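# Straighten a disturbed stack of notebooks

## Task

The notebook stack has been shoved out of alignment; tidy it so all of its edges line up flush again.

## Robot and tools

Robot: two UR-type arms, left_arm and right_arm, each ending in a 16-motor four-finger hand (right_arm a right hand, left_arm its mirror-image left hand). Root links in the scene frame: left_arm at (+0.002, +0.523, +0.038) m, right_arm at (+0.048, -0.377, +0.038) m, both turned only slightly about z. A camera stand sits behind the arms. Cameras: cam_high, cam_low, cam_left_wrist, cam_right_wrist, each 672x504.

Scene frame: origin at table-top height, halfway between the nominal bases; +x points out over the table, +z up, +y toward left_arm. Arm names do not match image sides. Reported hand positions (metres), quat_wxyz and velocities use this frame and may be off by a few cm.

Hand point axes (right hand; the left hand mirrors it, with +x toward its thumb): +z runs along straight fingers to their tips, +y points out of the palm's face (the palm surface sits at y = -0.062), +x goes across the palm away from the thumb. Straight fingertips reach about 0.12 m past the hand point. A rigid mast behind the wrist on the palm side can strike objects.

The 48-number row, used by execute_actions and move: all values within [-1, 1], one row covering both arms even if one is idle. Order: left dx, dy, dz, rx, ry, rz; left 16 motor numbers; left current_limit, speed; then the same 24 for the right. dx..rz are an offset, not a pose, measured from that arm's Hand target as it stood when the action or move began, along the Hand target's own axes; 1.0 equals 0.6 m for dx/dy/dz and 180 degrees for the rotation vector rx/ry/rz. Within one action every row is relative to that same start, so repeating an offset moves further. Six zeros re-request the current Hand target. Orientation commands are clipped to 32 degrees from the measured orientation each step.

Motor numbers are absolute hinge goals scaled between two stops, not changes; to keep a hand unchanged, resend its hand_goal, hand_current_limit and hand_speed from the last result. Order per hand: index_mcp, index_abd, index_pip, index_dip, middle_mcp, middle_abd, middle_pip, middle_dip, ring_mcp, ring_abd, ring_pip, ring_dip, thumb_cmc, thumb_axl, thumb_mcp, thumb_ipl. Straight values: _mcp +0.75, _abd 0.00, _pip +0.58, _dip +0.70, thumb_cmc +0.71, thumb_axl +0.68, thumb_mcp +0.23, thumb_ipl +0.17; moving toward -1 curls fingers toward the palm and swings the thumb in front of the palm. current_limit maps -1..+1 to 0..550 mA (floor 11 mA); speed sets hinge rate at (speed+1)/2 of 8.5 rad/s. Start values: current_limit +0.4, speed -0.6; they persist until changed.

Tools:
- execute_actions(actions, cameras): actions is a list of actions; each action is up to 15 rows, one per 1/30 s step, lasting 0.5 s; a short action repeats its final row. Images return only for an empty list or when cameras names them (["all"] for every one).
- move(target, speed, blend, stop_force, zero, blocking, cameras): straight-line path for each hand point toward a single row or a list of up to 15 rows; every row's offsets are from the same starting Hand targets, not chained. speed in m/s, 0.002 to 3.6, default 0.25 (turning capped at twice that in rad/s); one value or one per target. blend in metres rounds corners in a list; 0 stops at each. stop_force in N, 3 to 120, shared by both arms: ends an arm's path when its wrist sensor feels that much push against its motion; omit it when backing away from a contact, and do not rely on it with rotating hand points or to sense light objects sliding. zero (only with stop_force, default true) re-zeros sensors first. blocking=false returns after about 0.5 s and cannot combine with stop_force. Paths cap at 10 s. The result adds a move: line such as done, off_target, moving, held or fault, plus limits (paced = pose clipped, held = steps withheld). Route around an arm's own base, not near it.
- wait(seconds 0-10), stop (brakes a running move), zoom_image(camera, region [x0,y0,x1,y1] pixels, at most 504 square, only on the newest images), zero_wrist_force(arm), read_manual (licence text only), finished_scene (final, irreversible).

Result lines: end_effector_position/quat, Hand target (last commanded pose after clipping; next offsets count from it; the hand often rests a little short, and the next command, even zeros, requests it again), joint positions and torques (total drive output, not contact), Wrist force/torque in the end effector's axes plus the peak since the last shown, hand_goal, hand_measured, hand_current_ma, hand_state (moving, goal, blocked, overload), motor temperatures. Fault lines: TORQUE FAULT, force fault, HAND FAULT, MOTOR HOT, OVER-TEMPERATURE FAULT.

Avoid: letting a notebook fall off the table or leaving it off the table (task fails); hitting fixed or heavy things hard; fast contacts; targets placed beyond a firm surface (stiff arms fault easily). Net outside force around 150 N or joint contact torque over limits (136 N m big joints, 25.4 N m wrists) halts that arm for 10 s. Keep the arms and hands from touching each other; a clearance check blocks some, not all, such contact. Motor current at 495 mA or more for 5 s shuts that motor down for 10 s. Holding loads or straining at unreachable poses heats motors, and at 85 °C the arm brakes for 30-60 s. An outside nudge may occasionally shift loose objects. The stack must stay aligned without the robot touching it before finishing.

Each tool is called after "Call:" as name(argument=value, ...), one argument or row to a line, values as JSON.

## Session

Call:
execute_actions(
  actions=[],
)

Scene clock: 0.00 s.
left_arm: end_effector_position=(+0.6818, +0.0536, +0.3018) hand_goal=(+0.754, +0.000, +0.576, +0.696, +0.754, +0.000, +0.576, +0.696, +0.754, +0.000, +0.576, +0.696, +0.714, +0.678, +0.226, +0.168) hand_measured=(+0.754, +0.000, +0.576, +0.696, +0.754, +0.000, +0.576, +0.696, +0.754, +0.000, +0.576, +0.696, +0.714, +0.678, +0.226, +0.168) hand_current_ma=(+0, +0, +0, +0, +0, +0, +0, +0, +0, +0, +0, +0, +0, +0, +0, +0) hand_state=(goal, goal, goal, goal, goal, goal, goal, goal, goal, goal, goal, goal, goal, goal, goal, goal) hand_current_limit=0.40 hand_speed=-0.60 end_effector_quat_wxyz=(-0.034, +0.351, +0.920, -0.174) | right_arm: end_effector_position=(+0.2338, -0.0650, +0.2375) hand_goal=(+0.754, +0.000, +0.576, +0.696, +0.754, +0.000, +0.576, +0.696, +0.754, +0.000, +0.576, +0.696, +0.714, +0.678, +0.226, +0.168) hand_measured=(+0.754, +0.000, +0.576, +0.696, +0.754, +0.000, +0.576, +0.696, +0.754, +0.000, +0.576, +0.696, +0.714, +0.678, +0.226, +0.168) hand_current_ma=(+0, +0, +0, +0, +0, +0, +0, +0, +0, +0, +0, +0, +0, +0, +0, +0) hand_state=(goal, goal, goal, goal, goal, goal, goal, goal, goal, goal, goal, goal, goal, goal, goal, goal) hand_current_limit=0.40 hand_speed=-0.60 end_effector_quat_wxyz=(+0.219, +0.592, -0.659, -0.408)
Joint positions: left_arm=[2.681 -2.519 -0.355 -1.88 1.217 -1.281] | right_arm=[0.274 -1.381 2.054 -1.363 -1.112 3.252]
Joint velocities: within noise
Joint torques (N m): no reading
Motor temperatures (°C): left_arm=[31 32 33 51 38 42] | right_arm=[41 36 45 50 43 41]
Wrist force (N): no reading
Wrist torque (N m): no reading
Wrist force, peak (N): no reading
Hand target: left_arm +0.6818, +0.0536, +0.3018; -0.034, +0.351, +0.920, -0.174 | right_arm +0.2338, -0.0650, +0.2375; -0.219, -0.592, +0.659, +0.408

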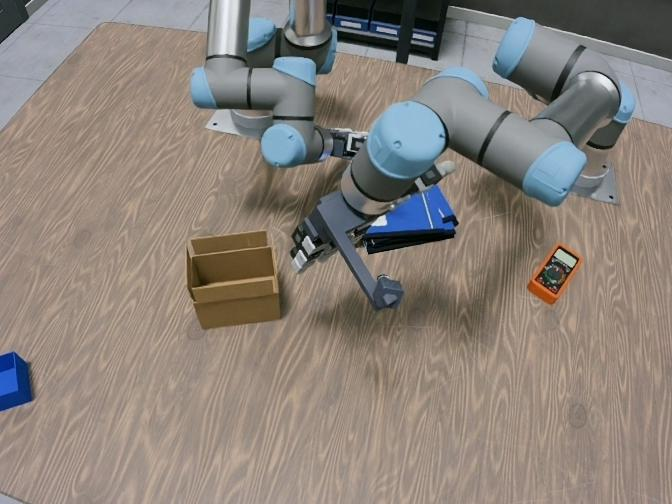

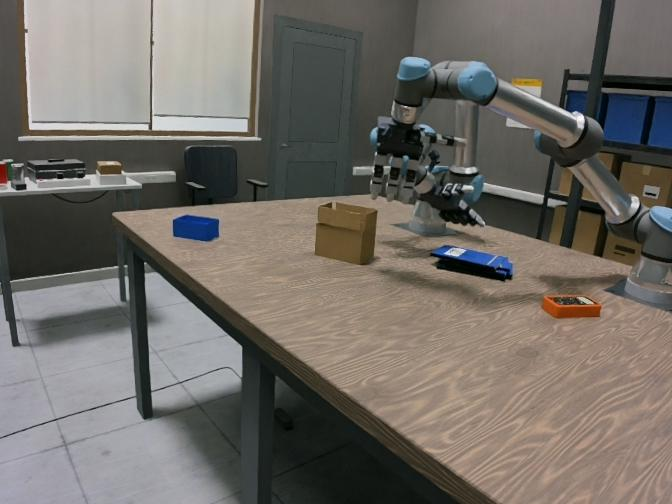

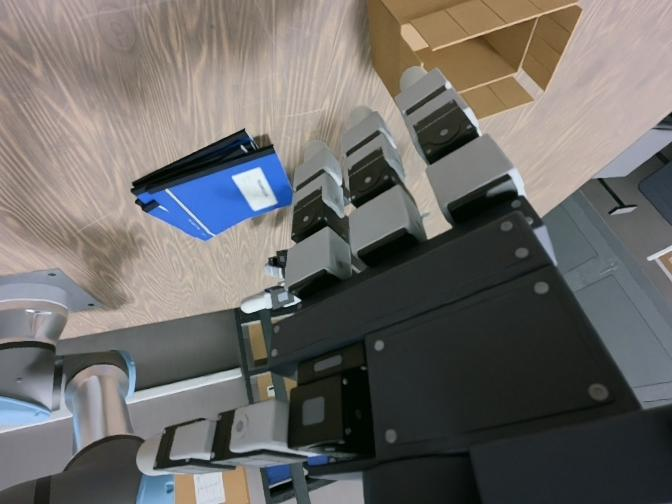

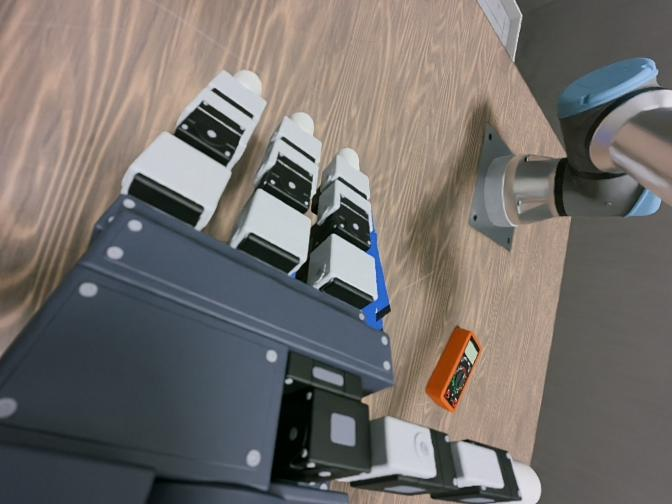

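Call:
zoom_image(
  camera="cam_left_wrist",
  region=[100, 90, 340, 270],
)

Call:
zoom_image(
  camera="cam_low",
  region=[400, 220, 560, 300],
)

Call:
zoom_image(
  camera="cam_high",
  region=[320, 150, 500, 280],
)

Scaled by 2.100 from the camera's 672x504 image, which has a finer 960x720 frame.

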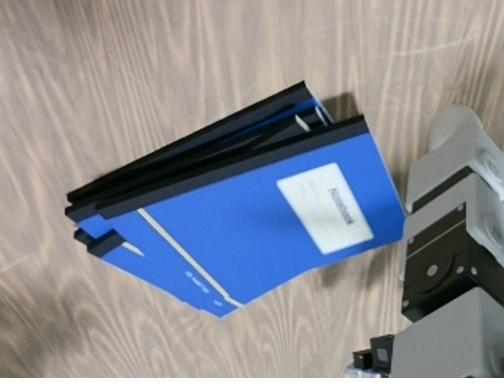

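Scaled by 3.150 from the camera's 672x504 image, which has a finer 960x720 frame.

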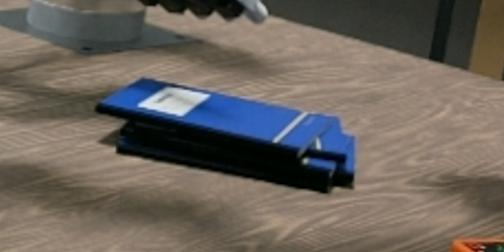

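Scaled by 2.800 from the camera's 672x504 image, which has a finer 960x720 frame.

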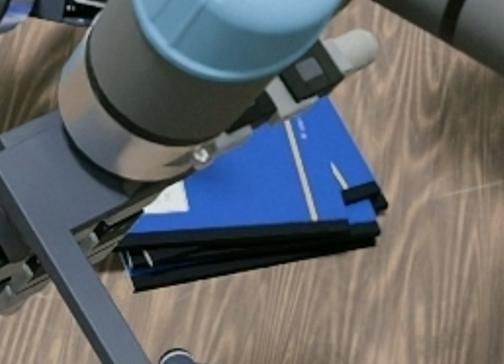

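Call:
move(
  target=[0.482,0.152,-0.265,0,0,0,0.754,0,0.576,0.696,0.754,0,0.576,0.696,0.754,0,0.576,0.696,0.714,0.678,0.226,0.168,0.4,-0.6,0.302,0.160,-0.346,0,0,0,0.754,0,0.576,0.696,0.754,0,0.576,0.696,0.754,0,0.576,0.696,0.714,0.678,0.226,0.168,0.4,-0.6],
  speed=0.2,
  cameras=["all"],
)

Scene clock: 98.97 s.
left_arm: end_effector_position=(+0.5516, +0.3538, +0.4023) hand_goal=(+0.754, +0.000, +0.576, +0.696, +0.754, +0.000, +0.576, +0.696, +0.754, +0.000, +0.576, +0.696, +0.714, +0.678, +0.226, +0.168) hand_measured=(+0.752, +0.000, +0.576, +0.696, +0.752, +0.000, +0.576, +0.696, +0.752, +0.000, +0.576, +0.696, +0.712, +0.678, +0.224, +0.168) hand_current_ma=(-2, +0, +0, +0, -1, +0, +0, +0, -2, +0, +0, +0, +0, +0, -2, +0) hand_state=(goal, goal, goal, goal, goal, goal, goal, goal, goal, goal, goal, goal, goal, goal, goal, goal) hand_current_limit=0.40 hand_speed=-0.60 end_effector_quat_wxyz=(-0.034, +0.351, +0.920, -0.174) | right_arm: end_effector_position=(+0.2996, -0.3002, +0.3971) hand_goal=(+0.754, +0.000, +0.576, +0.696, +0.754, +0.000, +0.576, +0.696, +0.754, +0.000, +0.576, +0.696, +0.714, +0.678, +0.226, +0.168) hand_measured=(+0.758, +0.000, +0.576, +0.696, +0.758, +0.000, +0.576, +0.696, +0.760, +0.000, +0.576, +0.696, +0.720, +0.678, +0.226, +0.168) hand_current_ma=(+9, +0, +1, +0, +10, +0, +1, +0, +12, +0, +1, +0, +13, -1, -1, +0) hand_state=(goal, goal, goal, goal, goal, goal, goal, goal, goal, goal, goal, goal, goal, goal, goal, goal) hand_current_limit=0.40 hand_speed=-0.60 end_effector_quat_wxyz=(+0.219, +0.592, -0.659, -0.408)
Joint positions: left_arm=[3.053 -1.757 -1.264 -1.863 1.257 -0.89] | right_arm=[-0.245 -1.53 1.754 -0.832 -1.529 2.93]
Joint torques (N m): left_arm=[-4.52 34.58 26.82 4.87 -2.83 -1.51] | right_arm=[-0.41 -35.53 -16.2 -0.35 0.95 2.42]
Wrist force (N): left_arm=[-0.1 -0.6 0.4] | right_arm=[0.6 -0.2 0.4]
Wrist torque (N m): left_arm=[-0.16 -0.04 0.09] | right_arm=[-0.07 -0.04 -0.04]
Wrist force, peak (N): left_arm=[-1.1 -1.2 1.2] | right_arm=[-1.0 -0.9 1.2]
Hand target: left_arm +0.5515, +0.3538, +0.4024; -0.034, +0.351, +0.920, -0.174 | right_arm +0.2995, -0.3002, +0.3972; -0.219, -0.592, +0.659, +0.408
Off the commanded pose: left_arm 0.000 m, 0 deg | right_arm 0.000 m, 0 deg.
move: done

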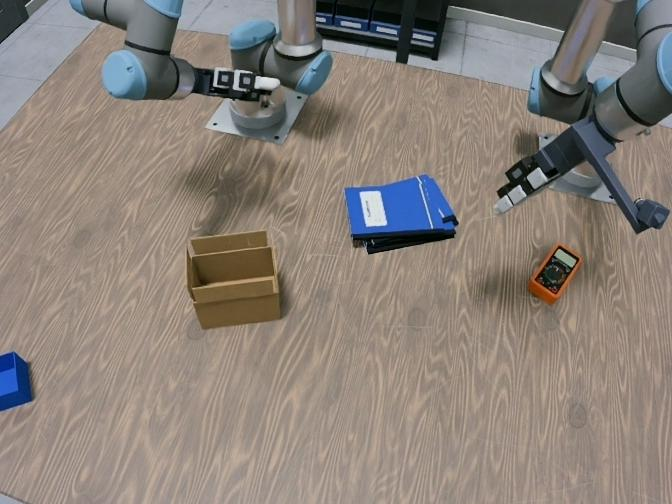

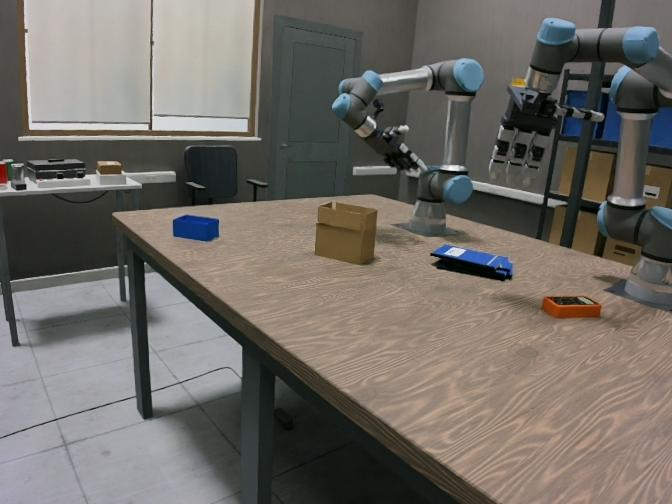

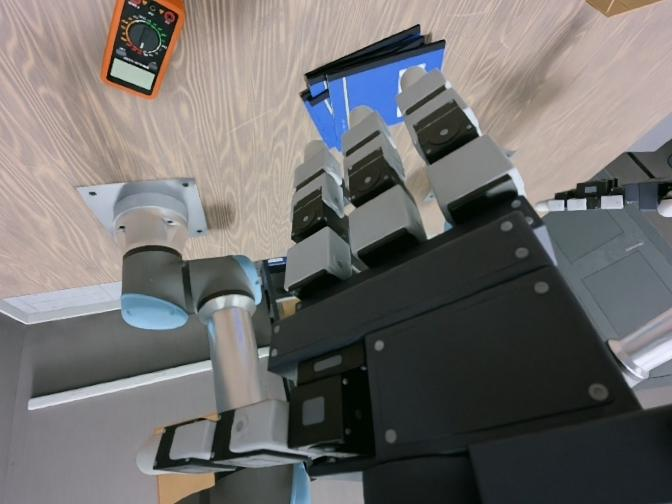

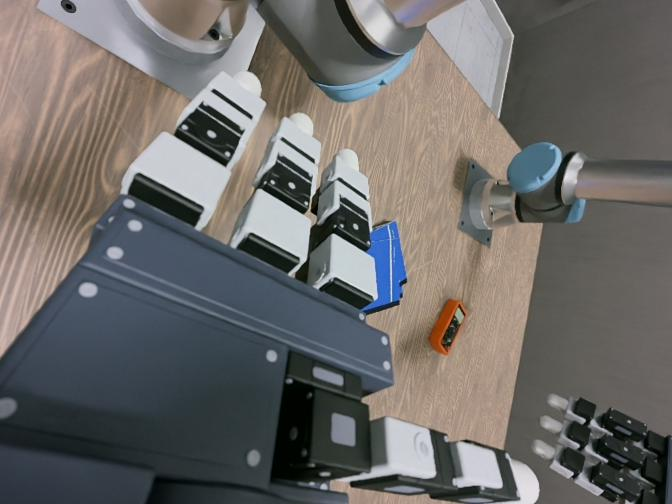

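Call:
zoom_image(
  camera="cam_high",
  region=[330, 160, 470, 265],
)

Call:
zoom_image(
  camera="cam_left_wrist",
  region=[280, 0, 480, 150],
)

Call:
zoom_image(
  camera="cam_low",
  region=[420, 230, 530, 290],
)

Scaled by 3.600 from the camera's 672x504 image, which has a finer 960x720 frame.

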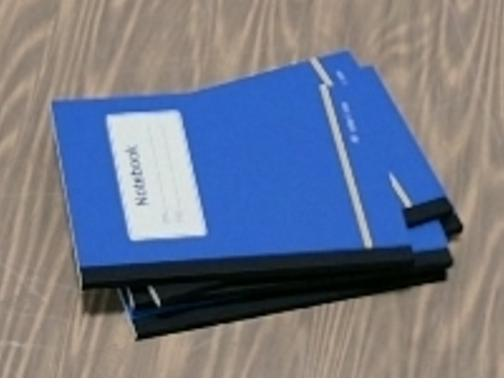

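Scaled by 2.520 from the camera's 672x504 image, which has a finer 960x720 frame.

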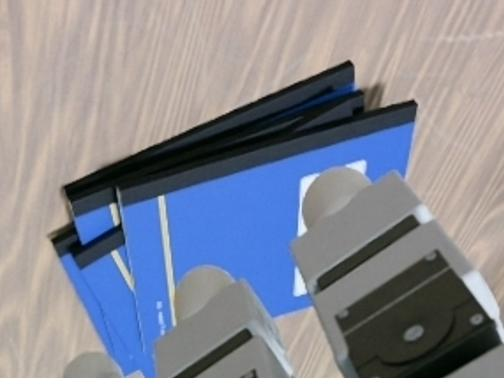

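Scaled by 4.582 from the camera's 672x504 image, which has a finer 960x720 frame.

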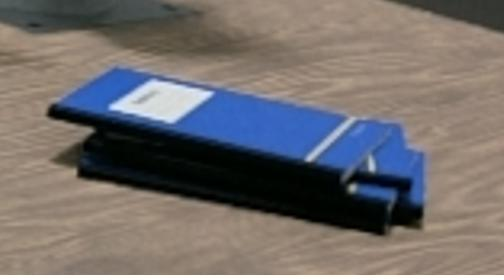

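Call:
move(
  target=[-0.215,-0.280,0.330,0,0,0,0.754,0,0.576,0.696,0.754,0,0.576,0.696,0.754,0,0.576,0.696,0.714,0.678,0.226,0.168,0.4,-0.6,-0.115,-0.1455,-0.115,0.177,0.239,-0.646,0.754,0,0.4307,0.5507,0.754,0,0.4307,0.5507,0.754,0,0.4307,0.5507,0.714,0.678,0.226,0.168,0.4,-0.6],
  speed=0.3,
  cameras=["all"],
)

Scene clock: 194.47 s.
left_arm: end_effector_position=(+0.5056, +0.0939, +0.2821) hand_goal=(+0.754, +0.000, +0.576, +0.696, +0.754, +0.000, +0.576, +0.696, +0.754, +0.000, +0.576, +0.696, +0.714, +0.678, +0.226, +0.168) hand_measured=(+0.752, +0.000, +0.576, +0.696, +0.752, +0.000, +0.576, +0.696, +0.752, +0.000, +0.576, +0.696, +0.712, +0.678, +0.224, +0.168) hand_current_ma=(-2, +0, +0, +0, -2, +0, +0, +0, -2, +0, +0, +0, +0, +0, -2, +0) hand_state=(goal, goal, goal, goal, goal, goal, goal, goal, goal, goal, goal, goal, goal, goal, goal, goal) hand_current_limit=0.40 hand_speed=-0.60 end_effector_quat_wxyz=(-0.034, +0.351, +0.920, -0.174) | right_arm: end_effector_position=(+0.4193, -0.2503, +0.3805) hand_goal=(+0.754, +0.000, +0.430, +0.550, +0.754, +0.000, +0.430, +0.550, +0.754, +0.000, +0.430, +0.550, +0.714, +0.678, +0.226, +0.168) hand_measured=(+0.752, +0.000, +0.432, +0.552, +0.752, +0.000, +0.432, +0.554, +0.752, +0.000, +0.432, +0.552, +0.712, +0.678, +0.224, +0.168) hand_current_ma=(-2, +0, +4, +5, -3, +0, +4, +6, -3, +0, +3, +6, -2, -1, -4, +0) hand_state=(goal, goal, goal, goal, goal, goal, goal, goal, goal, goal, goal, goal, goal, goal, goal, goal) hand_current_limit=0.40 hand_speed=-0.60 end_effector_quat_wxyz=(-0.171, +0.970, +0.169, -0.031)
Joint positions: left_arm=[2.62 -1.979 -1.317 -1.435 1.215 -1.345] | right_arm=[0.059 -1.8 1.74 -1.389 -1.243 1.213]
Joint torques (N m): left_arm=[11.72 44.65 16.95 -0.15 -1.02 2.85] | right_arm=[8.78 -2.23 -35.73 -1.46 -0.6 -0.98]
Wrist force (N): left_arm=[0.0 0.0 0.5] | right_arm=[-1.2 -0.2 0.2]
Wrist torque (N m): left_arm=[-0.03 -0.01 0.03] | right_arm=[-0.31 0.10 -0.22]
Wrist force, peak (N): left_arm=[-0.1 -0.2 1.1] | right_arm=[-1.6 -0.4 0.5]
Hand target: left_arm +0.5056, +0.0940, +0.2821; -0.034, +0.351, +0.920, -0.174 | right_arm +0.4194, -0.2503, +0.3805; -0.171, +0.970, +0.169, -0.031
Off the commanded pose: left_arm 0.000 m, 0 deg | right_arm 0.000 m, 0 deg.
move: done

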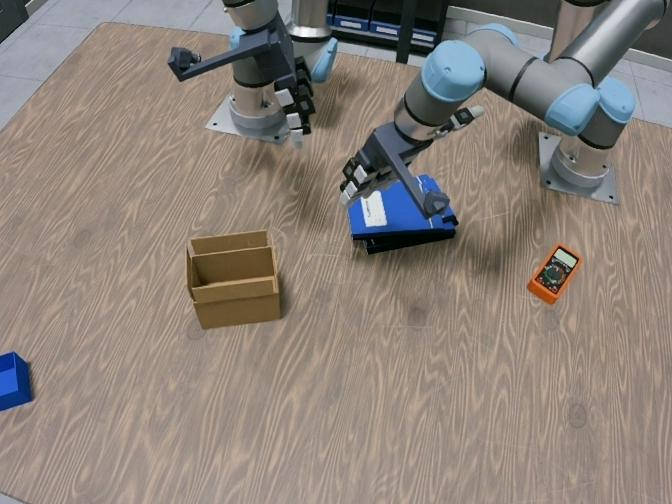

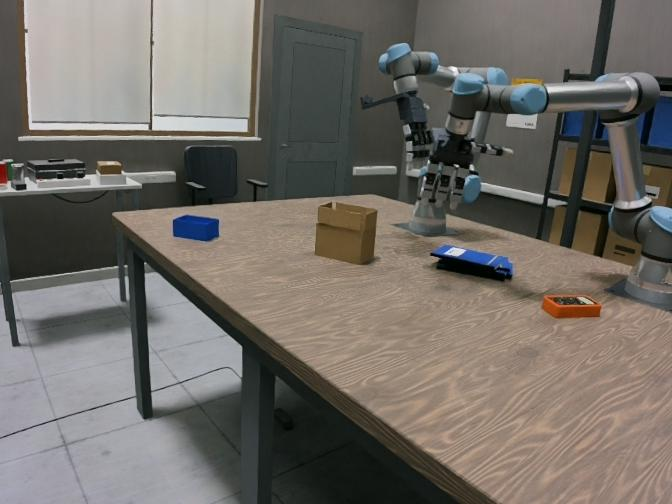

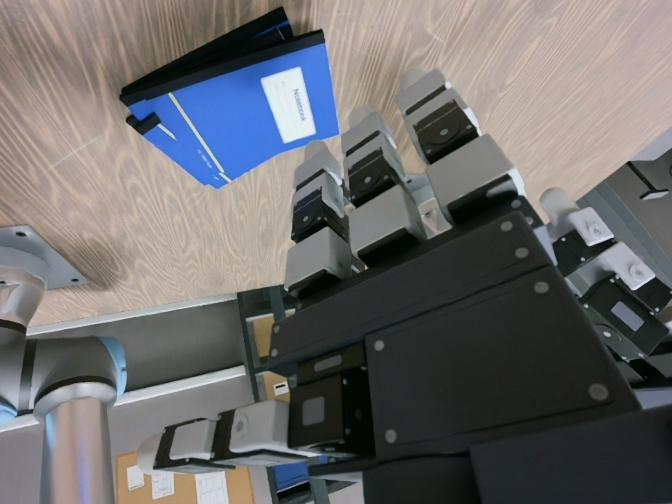

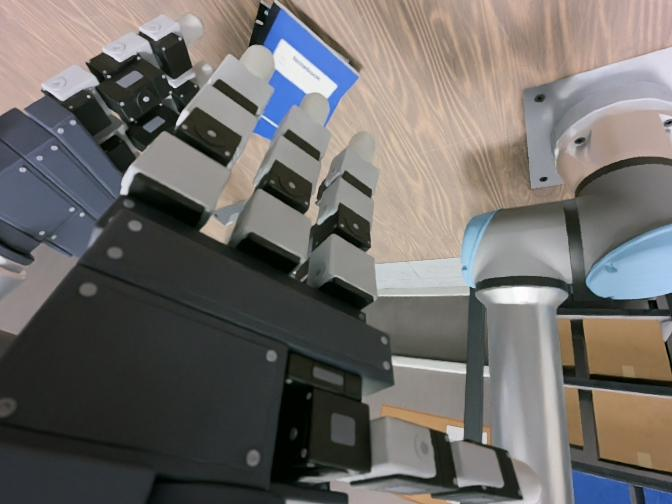

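Call:
zoom_image(
  camera="cam_left_wrist",
  region=[110, 0, 350, 200],
)

Call:
zoom_image(
  camera="cam_right_wrist",
  region=[230, 0, 380, 150],
)

Scaled by 2.100 from the camera's 672x504 image, which has a finer 960x720 frame.

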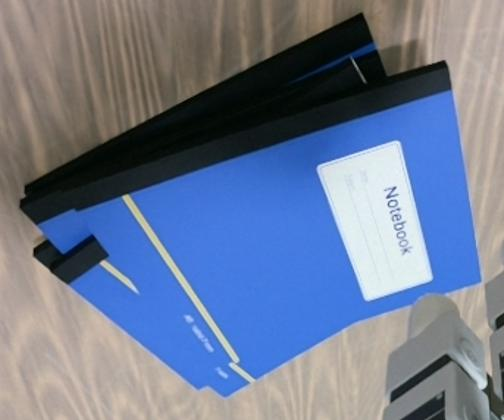

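Scaled by 3.360 from the camera's 672x504 image, which has a finer 960x720 frame.

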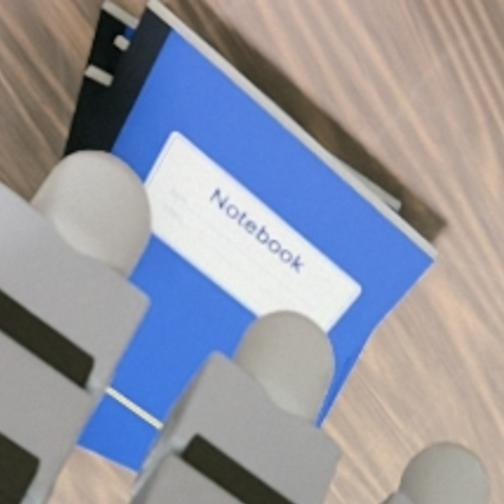

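Call:
move(
  target=[0.3545,-0.1398,-0.003,-0.0537,0.1231,0.6215,0.754,0,0.576,0.696,0.754,0,0.576,0.696,0.754,0,0.576,0.696,0.714,0.678,0.226,0.168,0.4,-0.6,0.0279,0.0262,0.3107,0.0277,-0.0106,-0.0257,0.754,0,0.576,0.3333,0.754,0,0.576,0.3333,0.754,0,0.576,0.3333,0.714,0.678,0.226,0.168,0.4,-0.6],
  speed=0.25,
  cameras=["all"],
)

Scene clock: 299.30 s.
left_arm: end_effector_position=(+0.2930, +0.1761, +0.3000) hand_goal=(+0.754, +0.000, +0.576, +0.696, +0.754, +0.000, +0.576, +0.696, +0.754, +0.000, +0.576, +0.696, +0.714, +0.678, +0.226, +0.168) hand_measured=(+0.752, +0.000, +0.576, +0.696, +0.752, +0.000, +0.576, +0.696, +0.752, +0.000, +0.576, +0.696, +0.712, +0.678, +0.224, +0.168) hand_current_ma=(-2, +0, +0, +0, -2, +0, +0, +0, -2, +0, +0, +0, +0, +0, -2, +0) hand_state=(goal, goal, goal, goal, goal, goal, goal, goal, goal, goal, goal, goal, goal, goal, goal, goal) hand_current_limit=0.40 hand_speed=-0.60 end_effector_quat_wxyz=(+0.000, +0.976, +0.217, +0.000) | right_arm: end_effector_position=(+0.4180, -0.1986, +0.1998) hand_goal=(+0.754, +0.000, +0.576, +0.334, +0.754, +0.000, +0.576, +0.334, +0.754, +0.000, +0.576, +0.334, +0.714, +0.678, +0.226, +0.168) hand_measured=(+0.752, +0.000, +0.570, +0.336, +0.752, +0.000, +0.570, +0.338, +0.752, +0.000, +0.572, +0.336, +0.712, +0.678, +0.224, +0.168) hand_current_ma=(-4, +0, -11, +5, -5, +0, -11, +6, -6, +0, -9, +6, -3, -1, -4, +0) hand_state=(goal, goal, goal, goal, goal, goal, goal, goal, goal, goal, goal, goal, goal, goal, goal, goal) hand_current_limit=0.40 hand_speed=-0.60 end_effector_quat_wxyz=(-0.211, +0.953, +0.210, -0.048)
Joint positions: left_arm=[2.628 -1.219 -2.101 -1.392 1.572 0.635] | right_arm=[0.143 -1.668 2.099 -1.844 -1.162 1.196]
Joint torques (N m): left_arm=[-10.51 5.06 29.04 -0.07 -2.34 1.12] | right_arm=[-7.28 -31.23 -33.78 -1.28 -0.69 -0.63]
Wrist force (N): left_arm=[-0.2 -0.5 1.0] | right_arm=[-1.3 -0.5 0.4]
Wrist torque (N m): left_arm=[-0.22 0.03 0.06] | right_arm=[-0.36 0.11 -0.05]
Wrist force, peak (N): left_arm=[-0.3 -1.1 0.9] | right_arm=[-1.5 -0.4 0.6]
Hand target: left_arm +0.2929, +0.1761, +0.3000; +0.000, +0.976, +0.216, +0.000 | right_arm +0.4181, -0.1986, +0.1999; -0.211, +0.954, +0.210, -0.048
Off the commanded pose: left_arm 0.000 m, 0 deg | right_arm 0.000 m, 0 deg.
move: done

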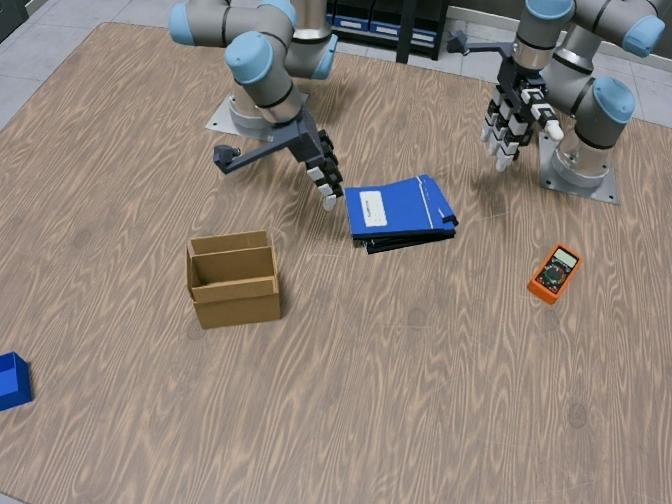

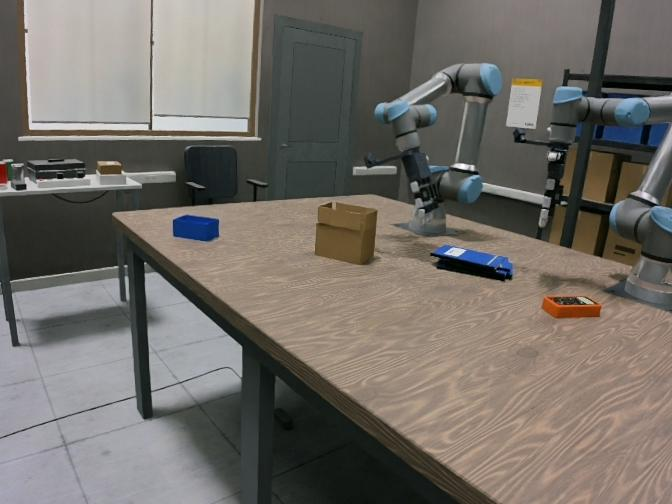

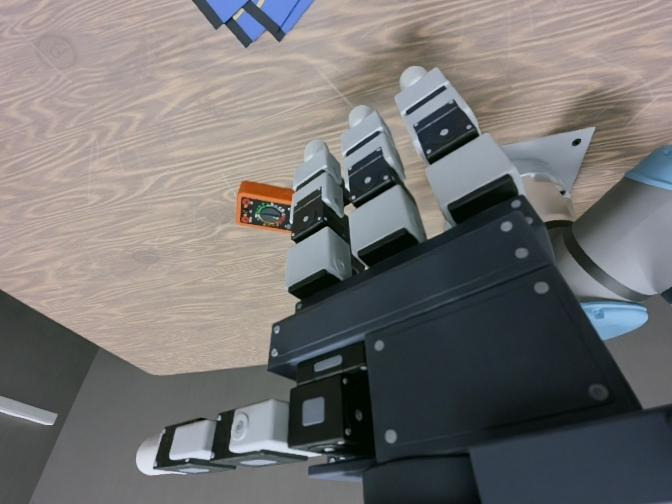

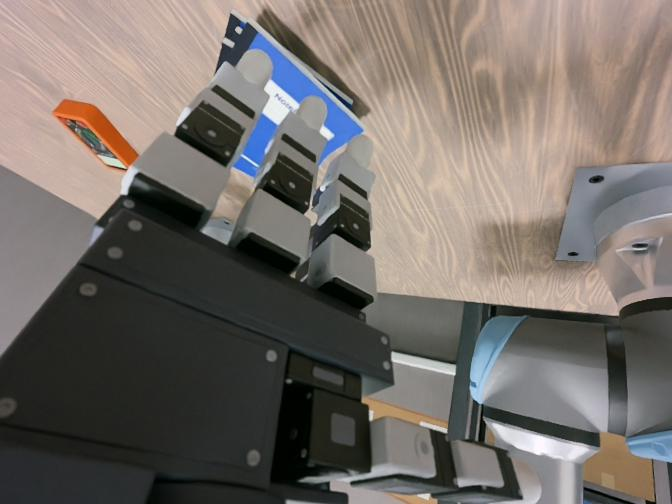

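Call:
move(
  target=[0,0,0.2667,0,0,0,0.754,0,0.576,0.696,0.754,0,0.576,0.696,0.754,0,0.576,0.696,0.714,0.678,0.226,0.168,0.4,-0.6,0,0.0704,0.1511,0,0,0,0.754,0,0.576,0.3333,0.754,0,0.576,0.3333,0.754,0,0.576,0.3333,0.714,0.678,0.226,0.168,0.4,-0.6],
  speed=0.15,
  cameras=["all"],
)

Scene clock: 306.43 s.
left_arm: end_effector_position=(+0.2931, +0.1763, +0.1400) hand_goal=(+0.754, +0.000, +0.576, +0.696, +0.754, +0.000, +0.576, +0.696, +0.754, +0.000, +0.576, +0.696, +0.714, +0.678, +0.226, +0.168) hand_measured=(+0.752, +0.000, +0.576, +0.696, +0.752, +0.000, +0.576, +0.696, +0.752, +0.000, +0.576, +0.696, +0.712, +0.678, +0.224, +0.168) hand_current_ma=(-2, +0, +0, +0, -2, +0, +0, +0, -2, +0, +0, +0, +0, +0, -2, +0) hand_state=(goal, goal, goal, goal, goal, goal, goal, goal, goal, goal, goal, goal, goal, goal, goal, goal) hand_current_limit=0.40 hand_speed=-0.60 end_effector_quat_wxyz=(+0.000, +0.976, +0.216, +0.000) | right_arm: end_effector_position=(+0.4178, -0.1987, +0.0998) hand_goal=(+0.754, +0.000, +0.576, +0.334, +0.754, +0.000, +0.576, +0.334, +0.754, +0.000, +0.576, +0.334, +0.714, +0.678, +0.226, +0.168) hand_measured=(+0.752, +0.000, +0.570, +0.336, +0.752, +0.000, +0.570, +0.338, +0.750, +0.000, +0.572, +0.336, +0.712, +0.678, +0.224, +0.168) hand_current_ma=(-5, +0, -11, +5, -5, +0, -11, +6, -6, +0, -9, +6, -3, -1, -4, +0) hand_state=(goal, goal, goal, goal, goal, goal, goal, goal, goal, goal, goal, goal, goal, goal, goal, goal) hand_current_limit=0.40 hand_speed=-0.60 end_effector_quat_wxyz=(-0.211, +0.954, +0.210, -0.048)
Joint positions: left_arm=[2.628 -1.425 -2.411 -0.876 1.572 0.636] | right_arm=[0.142 -1.51 2.252 -2.155 -1.162 1.196]
Joint torques (N m): left_arm=[-11.25 4.92 16.99 3.45 -0.36 -2.36] | right_arm=[8.09 -34.58 -29.74 -3.28 0 2.7]
Wrist force (N): left_arm=[0.1 -0.1 0.7] | right_arm=[-1.4 -0.1 0.9]
Wrist torque (N m): left_arm=[-0.15 0.01 0.00] | right_arm=[-0.33 0.07 -0.08]
Wrist force, peak (N): left_arm=[-0.2 -0.4 2.2] | right_arm=[-1.6 0.2 1.6]
Hand target: left_arm +0.2930, +0.1762, +0.1400; +0.000, +0.976, +0.216, +0.000 | right_arm +0.4179, -0.1987, +0.0999; -0.211, +0.954, +0.210, -0.048
Off the commanded pose: left_arm 0.000 m, 0 deg | right_arm 0.000 m, 0 deg.
move: done

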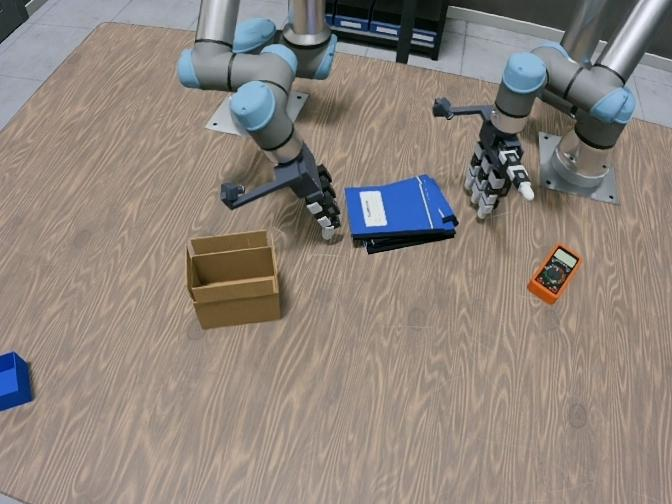

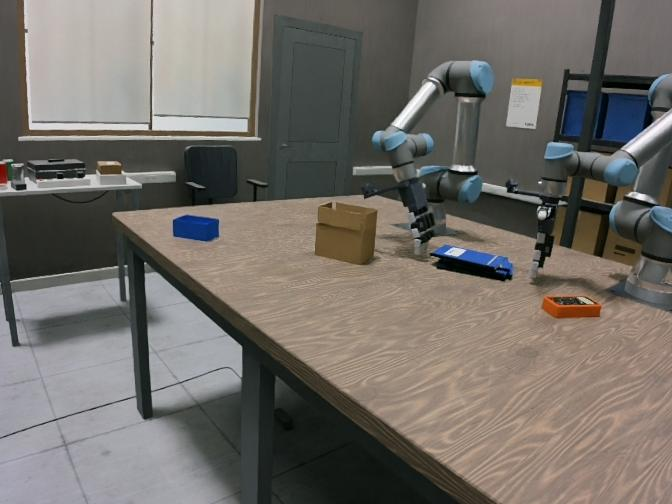

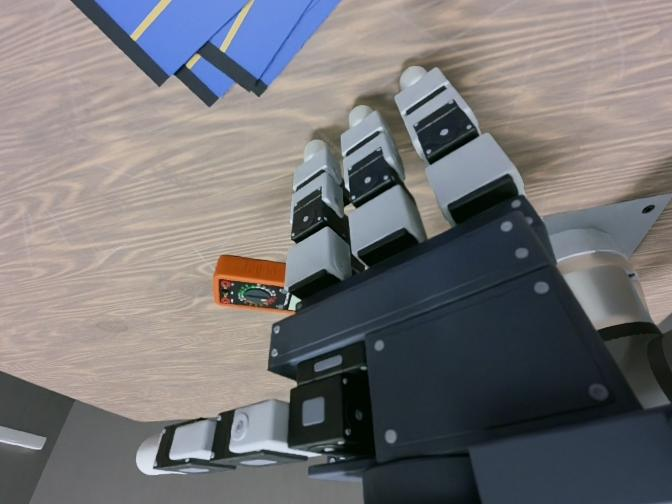

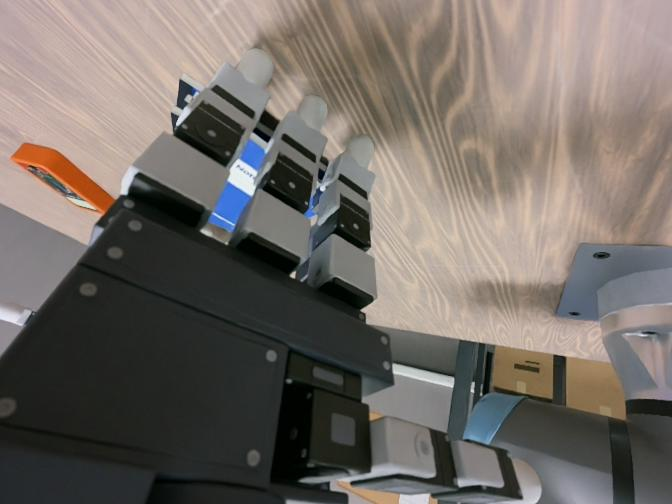

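Call:
zoom_image(
  camera="cam_high",
  region=[290, 140, 540, 270],
)

Call:
zoom_image(
  camera="cam_left_wrist",
  region=[60, 0, 440, 200],
)

Call:
zoom_image(
  camera="cam_low",
  region=[390, 190, 570, 300],
)

Scaled by 2.016 from the camera's 672x504 image, which has a finer 960x720 frame.

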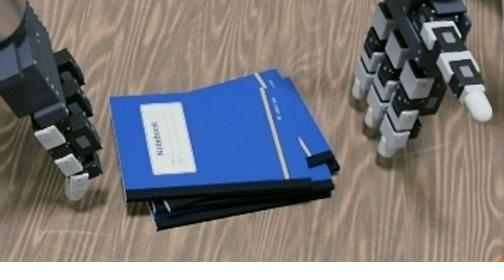

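Scaled by 1.326 from the camera's 672x504 image, which has a finer 960x720 frame.

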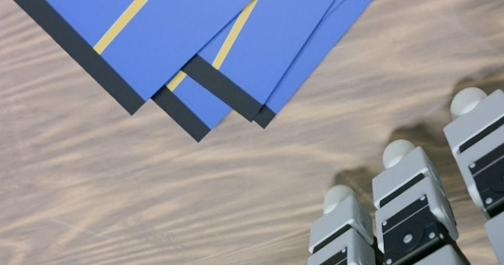

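Scaled by 2.800 from the camera's 672x504 image, which has a finer 960x720 frame.

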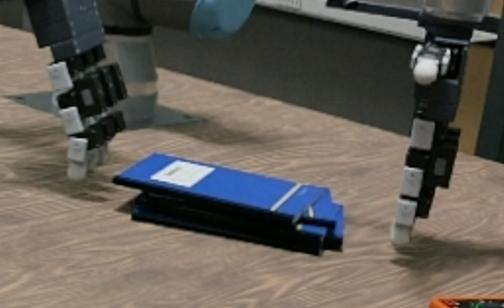

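Call:
move(
  target=[0,0,0.05,0,0,0,0.754,0,0.576,0.696,0.754,0,0.576,0.696,0.754,0,0.576,0.696,0.714,0.678,0.226,0.168,0.4,-0.6,0,0.0211,0.0453,0,0,0,0.754,0,0.576,0.3333,0.754,0,0.576,0.3333,0.754,0,0.576,0.3333,0.714,0.678,0.226,0.168,0.4,-0.6],
  speed=0.01,
  stop_force=4,
)

Scene clock: 328.60 s.
left_arm: end_effector_position=(+0.2930, +0.1762, +0.1227) hand_goal=(+0.754, +0.000, +0.576, +0.696, +0.754, +0.000, +0.576, +0.696, +0.754, +0.000, +0.576, +0.696, +0.714, +0.678, +0.226, +0.168) hand_measured=(+0.752, +0.000, +0.576, +0.696, +0.752, +0.000, +0.576, +0.696, +0.752, +0.000, +0.576, +0.696, +0.712, +0.678, +0.224, +0.168) hand_current_ma=(-1, +0, +0, +0, -1, +0, +0, +0, -1, +0, +0, +0, +0, +0, -2, +0) hand_state=(goal, goal, goal, goal, goal, goal, goal, goal, goal, goal, goal, goal, goal, goal, goal, goal) hand_current_limit=0.40 hand_speed=-0.60 end_effector_quat_wxyz=(+0.000, +0.976, +0.216, +0.000) | right_arm: end_effector_position=(+0.4178, -0.1987, +0.0831) hand_goal=(+0.754, +0.000, +0.576, +0.334, +0.754, +0.000, +0.576, +0.334, +0.754, +0.000, +0.576, +0.334, +0.714, +0.678, +0.226, +0.168) hand_measured=(+0.752, +0.000, +0.572, +0.332, +0.752, +0.000, +0.572, +0.332, +0.754, +0.000, +0.572, +0.330, +0.712, +0.678, +0.224, +0.168) hand_current_ma=(-3, -1, -10, -2, -2, -1, -9, -5, -1, -1, -8, -8, -3, -1, -4, +0) hand_state=(goal, goal, goal, goal, goal, goal, goal, goal, goal, goal, goal, goal, goal, goal, goal, goal) hand_current_limit=0.40 hand_speed=-0.60 end_effector_quat_wxyz=(-0.211, +0.954, +0.210, -0.048)
Joint positions: left_arm=[2.628 -1.466 -2.437 -0.81 1.572 0.636] | right_arm=[0.142 -1.474 2.272 -2.211 -1.162 1.196]
Joint torques (N m): left_arm=[1.5 16.66 23.5 0.87 -2.15 0.32] | right_arm=[3.81 -35.38 -28.74 -3.45 -0.68 0.47]
Wrist force (N): left_arm=[0.0 0.0 -2.1] | right_arm=[-1.5 -0.3 -0.3]
Wrist torque (N m): left_arm=[0.00 0.02 -0.02] | right_arm=[-0.21 0.07 -0.12]
Wrist force, peak (N): left_arm=[-0.8 -0.7 -12.1] | right_arm=[-1.7 -3.2 -9.6]
Hand target: left_arm +0.2930, +0.1762, +0.1227; +0.000, +0.976, +0.216, +0.000 (not the last commanded pose) | right_arm +0.4178, -0.1987, +0.0831; -0.211, +0.954, +0.210, -0.048 (not the last commanded pose)
Off the commanded pose: left_arm 0.013 m, 0 deg | right_arm 0.013 m, 0 deg.
move: contact (left_arm, right_arm)

Call:
move(
  target=[0,0.0983,-0.003,0,0,0,0.754,0,0.576,0.696,0.754,0,0.576,0.696,0.754,0,0.576,0.696,0.714,0.678,0.226,0.168,0.75,-0.6,0,-0.0543,0.02165,0,0,0,0.754,0,0.576,0.3333,0.754,0,0.576,0.3333,0.754,0,0.576,0.3333,0.714,0.678,0.226,0.168,0.75,-0.6],
  speed=0.04,
  cameras=["all"],
)

Scene clock: 337.53 s.
left_arm: end_effector_position=(+0.3179, +0.1227, +0.1245) hand_goal=(+0.754, +0.000, +0.576, +0.696, +0.754, +0.000, +0.576, +0.696, +0.754, +0.000, +0.576, +0.696, +0.714, +0.678, +0.226, +0.168) hand_measured=(+0.796, +0.000, +0.594, +0.704, +0.772, +0.000, +0.586, +0.698, +0.754, +0.000, +0.578, +0.696, +0.712, +0.678, +0.224, +0.168) hand_current_ma=(+88, +0, +25, +7, +26, +0, +9, +1, +0, +0, +0, +0, +0, +0, -2, +0) hand_state=(blocked, goal, goal, goal, goal, goal, goal, goal, goal, goal, goal, goal, goal, goal, goal, goal) hand_current_limit=0.75 hand_speed=-0.60 end_effector_quat_wxyz=(+0.000, +0.976, +0.216, +0.000) | right_arm: end_effector_position=(+0.4030, -0.1668, +0.0850) hand_goal=(+0.754, +0.000, +0.576, +0.334, +0.754, +0.000, +0.576, +0.334, +0.754, +0.000, +0.576, +0.334, +0.714, +0.678, +0.226, +0.168) hand_measured=(+0.750, +0.000, +0.572, +0.332, +0.652, +0.002, +0.480, +0.264, +0.634, +0.002, +0.492, +0.260, +0.712, +0.678, +0.224, +0.168) hand_current_ma=(-7, -1, -10, -2, -430, +5, -370, -254, -481, +4, -310, -275, -3, -1, -4, +0) hand_state=(goal, goal, goal, goal, blocked, goal, blocked, blocked, blocked, goal, blocked, blocked, goal, goal, goal, goal) hand_current_limit=0.75 hand_speed=-0.60 end_effector_quat_wxyz=(-0.211, +0.954, +0.210, -0.048)
Joint positions: left_arm=[2.539 -1.61 -2.293 -0.809 1.572 0.546] | right_arm=[0.223 -1.471 2.274 -2.251 -1.151 1.284]
Joint torques (N m): left_arm=[10.07 23.56 10.94 1.47 0.02 2.72] | right_arm=[-4.73 -5.51 -20.81 1.24 2.19 -2.55]
Wrist force (N): left_arm=[0.1 -2.5 -1.5] | right_arm=[-1.7 0.1 -19.3]
Wrist torque (N m): left_arm=[0.17 0.10 0.06] | right_arm=[0.24 1.05 -0.28]
Wrist force, peak (N): left_arm=[-0.7 -3.6 -2.7] | right_arm=[-1.7 -3.5 -26.8]
Hand target: left_arm +0.3179, +0.1228, +0.1245; +0.000, +0.976, +0.216, +0.000 | right_arm +0.4031, -0.1669, +0.0851; -0.211, +0.954, +0.210, -0.048
Off the commanded pose: left_arm 0.000 m, 0 deg | right_arm 0.000 m, 0 deg.
move: done

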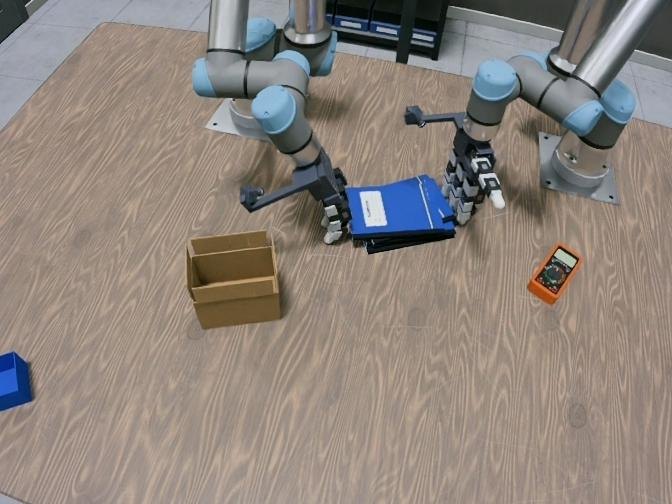

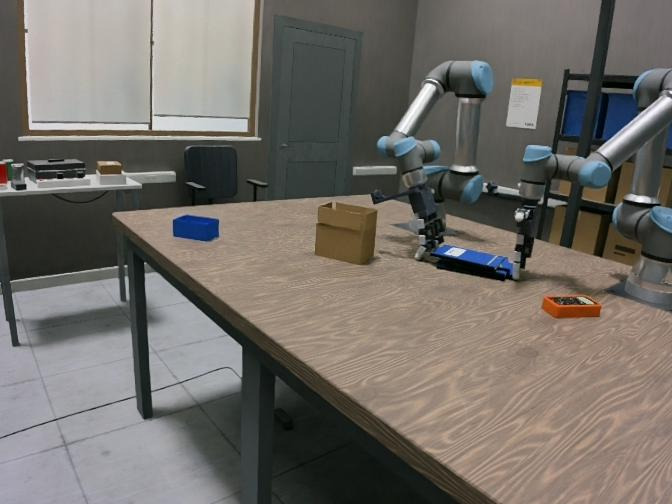

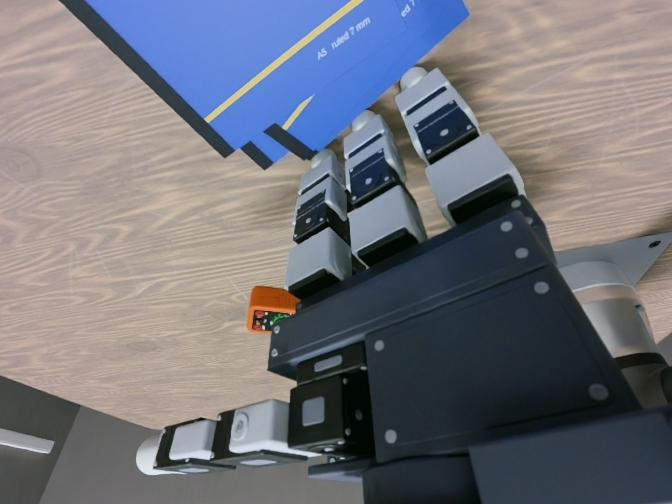

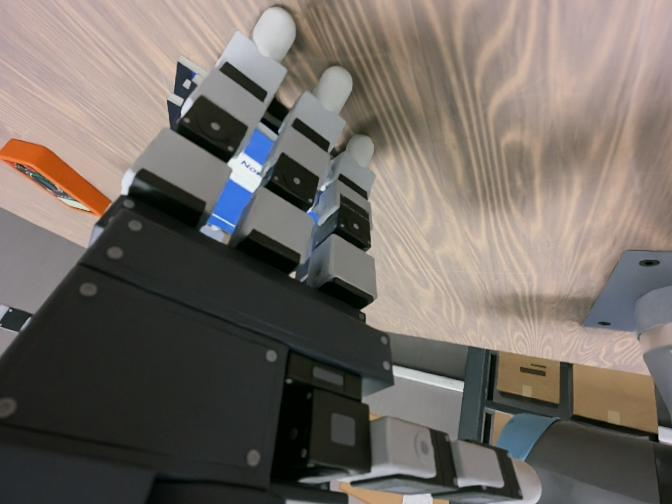

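Call:
zoom_image(
  camera="cam_high",
  region=[300, 150, 500, 270],
)

Call:
zoom_image(
  camera="cam_low",
  region=[400, 210, 550, 300],
)

Scaled by 2.520 from the camera's 672x504 image, which has a finer 960x720 frame.

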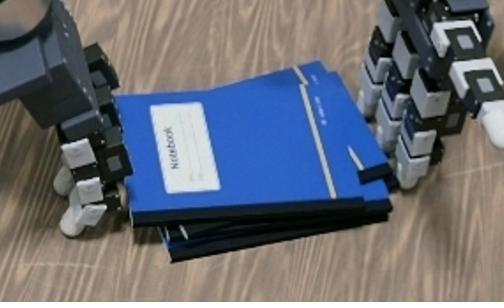

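Scaled by 3.360 from the camera's 672x504 image, which has a finer 960x720 frame.

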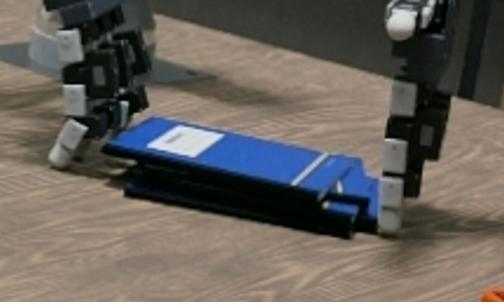

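Call:
move(
  target=[
    [0,0,0,0,0,0,0.754,0,0.576,0.696,0.754,0,0.576,0.696,0.754,0,0.576,0.696,0.714,0.678,0.226,0.168,0.75,-0.6,0,0.0433,-0.0845,0,0,0,0.754,0,0.576,0.3333,0.754,0,0.576,0.3333,0.754,0,0.576,0.3333,0.714,0.678,0.226,0.168,0.75,-0.6],
    [0,0,0,0,0,0,0.754,0,0.576,0.696,0.754,0,0.576,0.696,0.754,0,0.576,0.696,0.714,0.678,0.226,0.168,0.75,-0.6,0.0008,0.064,-0.0603,0.0278,0,0,0.754,0,0.7956,0.0435,0.754,0,0.7956,0.0435,0.754,0,0.7956,0.0435,0.714,0.678,0.226,0.168,0.75,-0.6],
  ],
  speed=0.06,
  cameras=["cam_high","cam_low","cam_left_wrist"],
)

Call:
zoom_image(
  camera="cam_low",
  region=[400, 210, 550, 300],
)

Call:
zoom_image(
  camera="cam_high",
  region=[300, 150, 500, 270],
)

Scene clock: 405.07 s.
left_arm: end_effector_position=(+0.3179, +0.1228, +0.1245) hand_goal=(+0.754, +0.000, +0.576, +0.696, +0.754, +0.000, +0.576, +0.696, +0.754, +0.000, +0.576, +0.696, +0.714, +0.678, +0.226, +0.168) hand_measured=(+0.796, +0.000, +0.594, +0.704, +0.772, +0.000, +0.586, +0.698, +0.754, +0.000, +0.578, +0.696, +0.712, +0.678, +0.224, +0.168) hand_current_ma=(+88, +0, +25, +7, +25, +0, +9, +1, +0, +0, +0, +0, +0, +0, -2, +0) hand_state=(blocked, goal, goal, goal, goal, goal, goal, goal, goal, goal, goal, goal, goal, goal, goal, goal) hand_current_limit=0.75 hand_speed=-0.60 end_effector_quat_wxyz=(+0.000, +0.976, +0.216, +0.000) | right_arm: end_effector_position=(+0.4246, -0.2121, +0.1016) hand_goal=(+0.754, +0.000, +0.796, +0.044, +0.754, +0.000, +0.796, +0.044, +0.754, +0.000, +0.796, +0.044, +0.714, +0.678, +0.226, +0.168) hand_measured=(+0.750, +0.000, +0.790, +0.046, +0.742, +0.002, +0.790, +0.048, +0.740, +0.002, +0.790, +0.046, +0.712, +0.678, +0.224, +0.168) hand_current_ma=(-7, -1, -15, +5, -31, +4, -15, +6, -36, +2, -12, +6, -5, -1, -4, +0) hand_state=(goal, goal, goal, goal, goal, goal, goal, goal, goal, goal, goal, goal, goal, goal, goal, goal) hand_current_limit=0.75 hand_speed=-0.60 end_effector_quat_wxyz=(-0.253, +0.943, +0.207, -0.057)
Joint positions: left_arm=[2.539 -1.61 -2.293 -0.809 1.572 0.547] | right_arm=[0.062 -1.513 2.232 -2.055 -1.098 1.091]
Joint torques (N m): left_arm=[10.19 24.1 10.67 6.18 1.25 2.91] | right_arm=[8.34 -34.93 -29.68 -3.93 -0.94 2.73]
Wrist force (N): left_arm=[-0.2 -2.1 -0.9] | right_arm=[-1.3 0.2 0.2]
Wrist torque (N m): left_arm=[0.11 0.02 0.00] | right_arm=[-0.29 0.09 -0.13]
Wrist force, peak (N): left_arm=[-0.6 -2.6 -1.1] | right_arm=[-2.0 0.0 -18.9]
Hand target: left_arm +0.3179, +0.1228, +0.1245; +0.000, +0.976, +0.216, +0.000 | right_arm +0.4246, -0.2121, +0.1016; -0.253, +0.943, +0.207, -0.057
Off the commanded pose: left_arm 0.000 m, 0 deg | right_arm 0.000 m, 0 deg.
move: done
Images, in order (width x height): cam_high 672x504, cam_low 672x504, cam_left_wrist 672x504.

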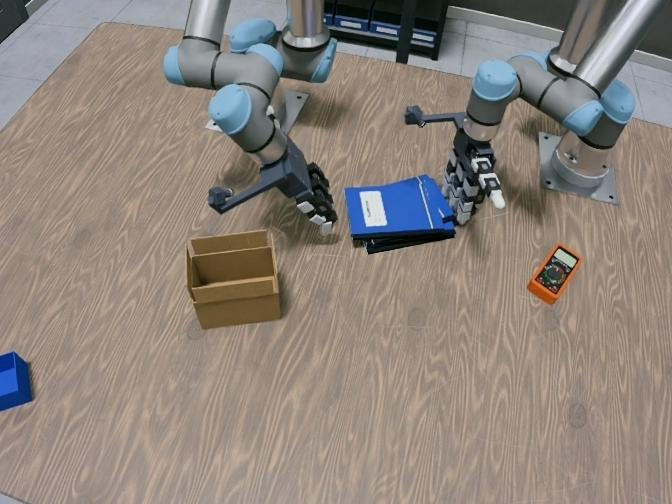

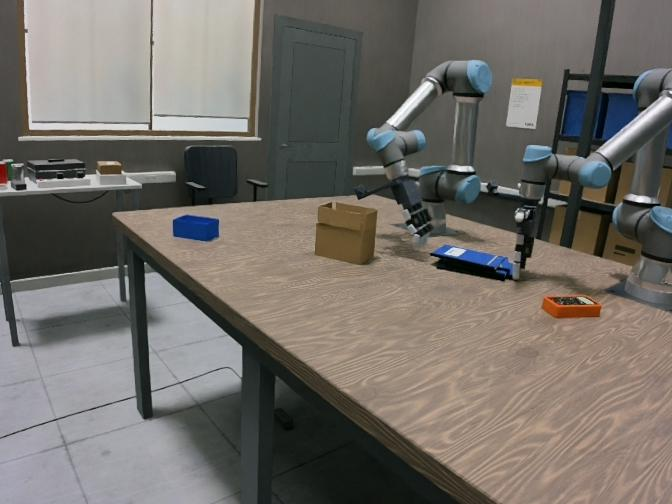

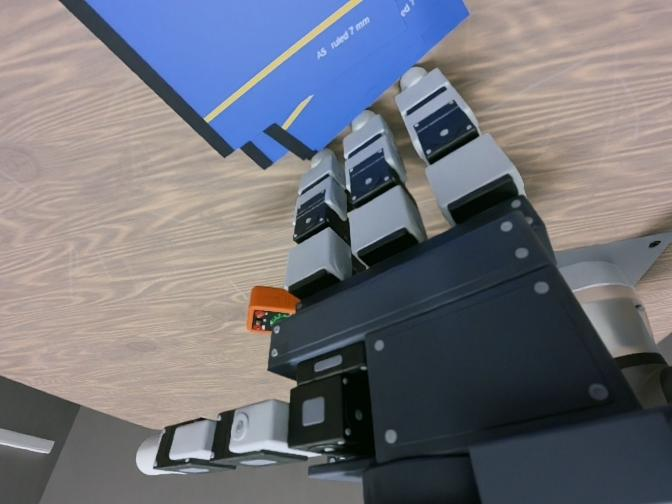

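Scaled by 3.360 from the camera's 672x504 image, which has a finer 960x720 frame.

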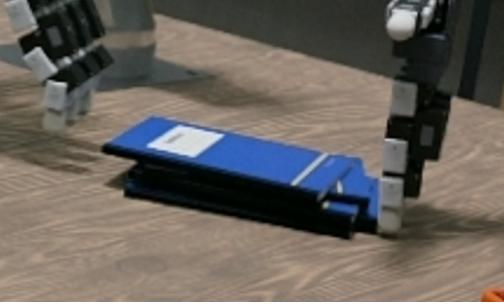

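Scaled by 2.520 from the camera's 672x504 image, which has a finer 960x720 frame.

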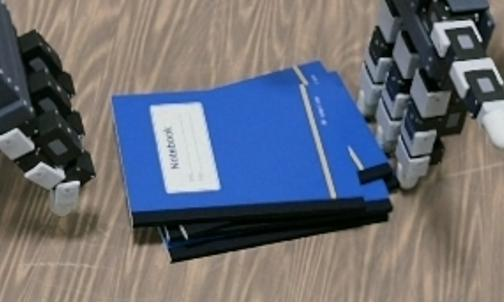

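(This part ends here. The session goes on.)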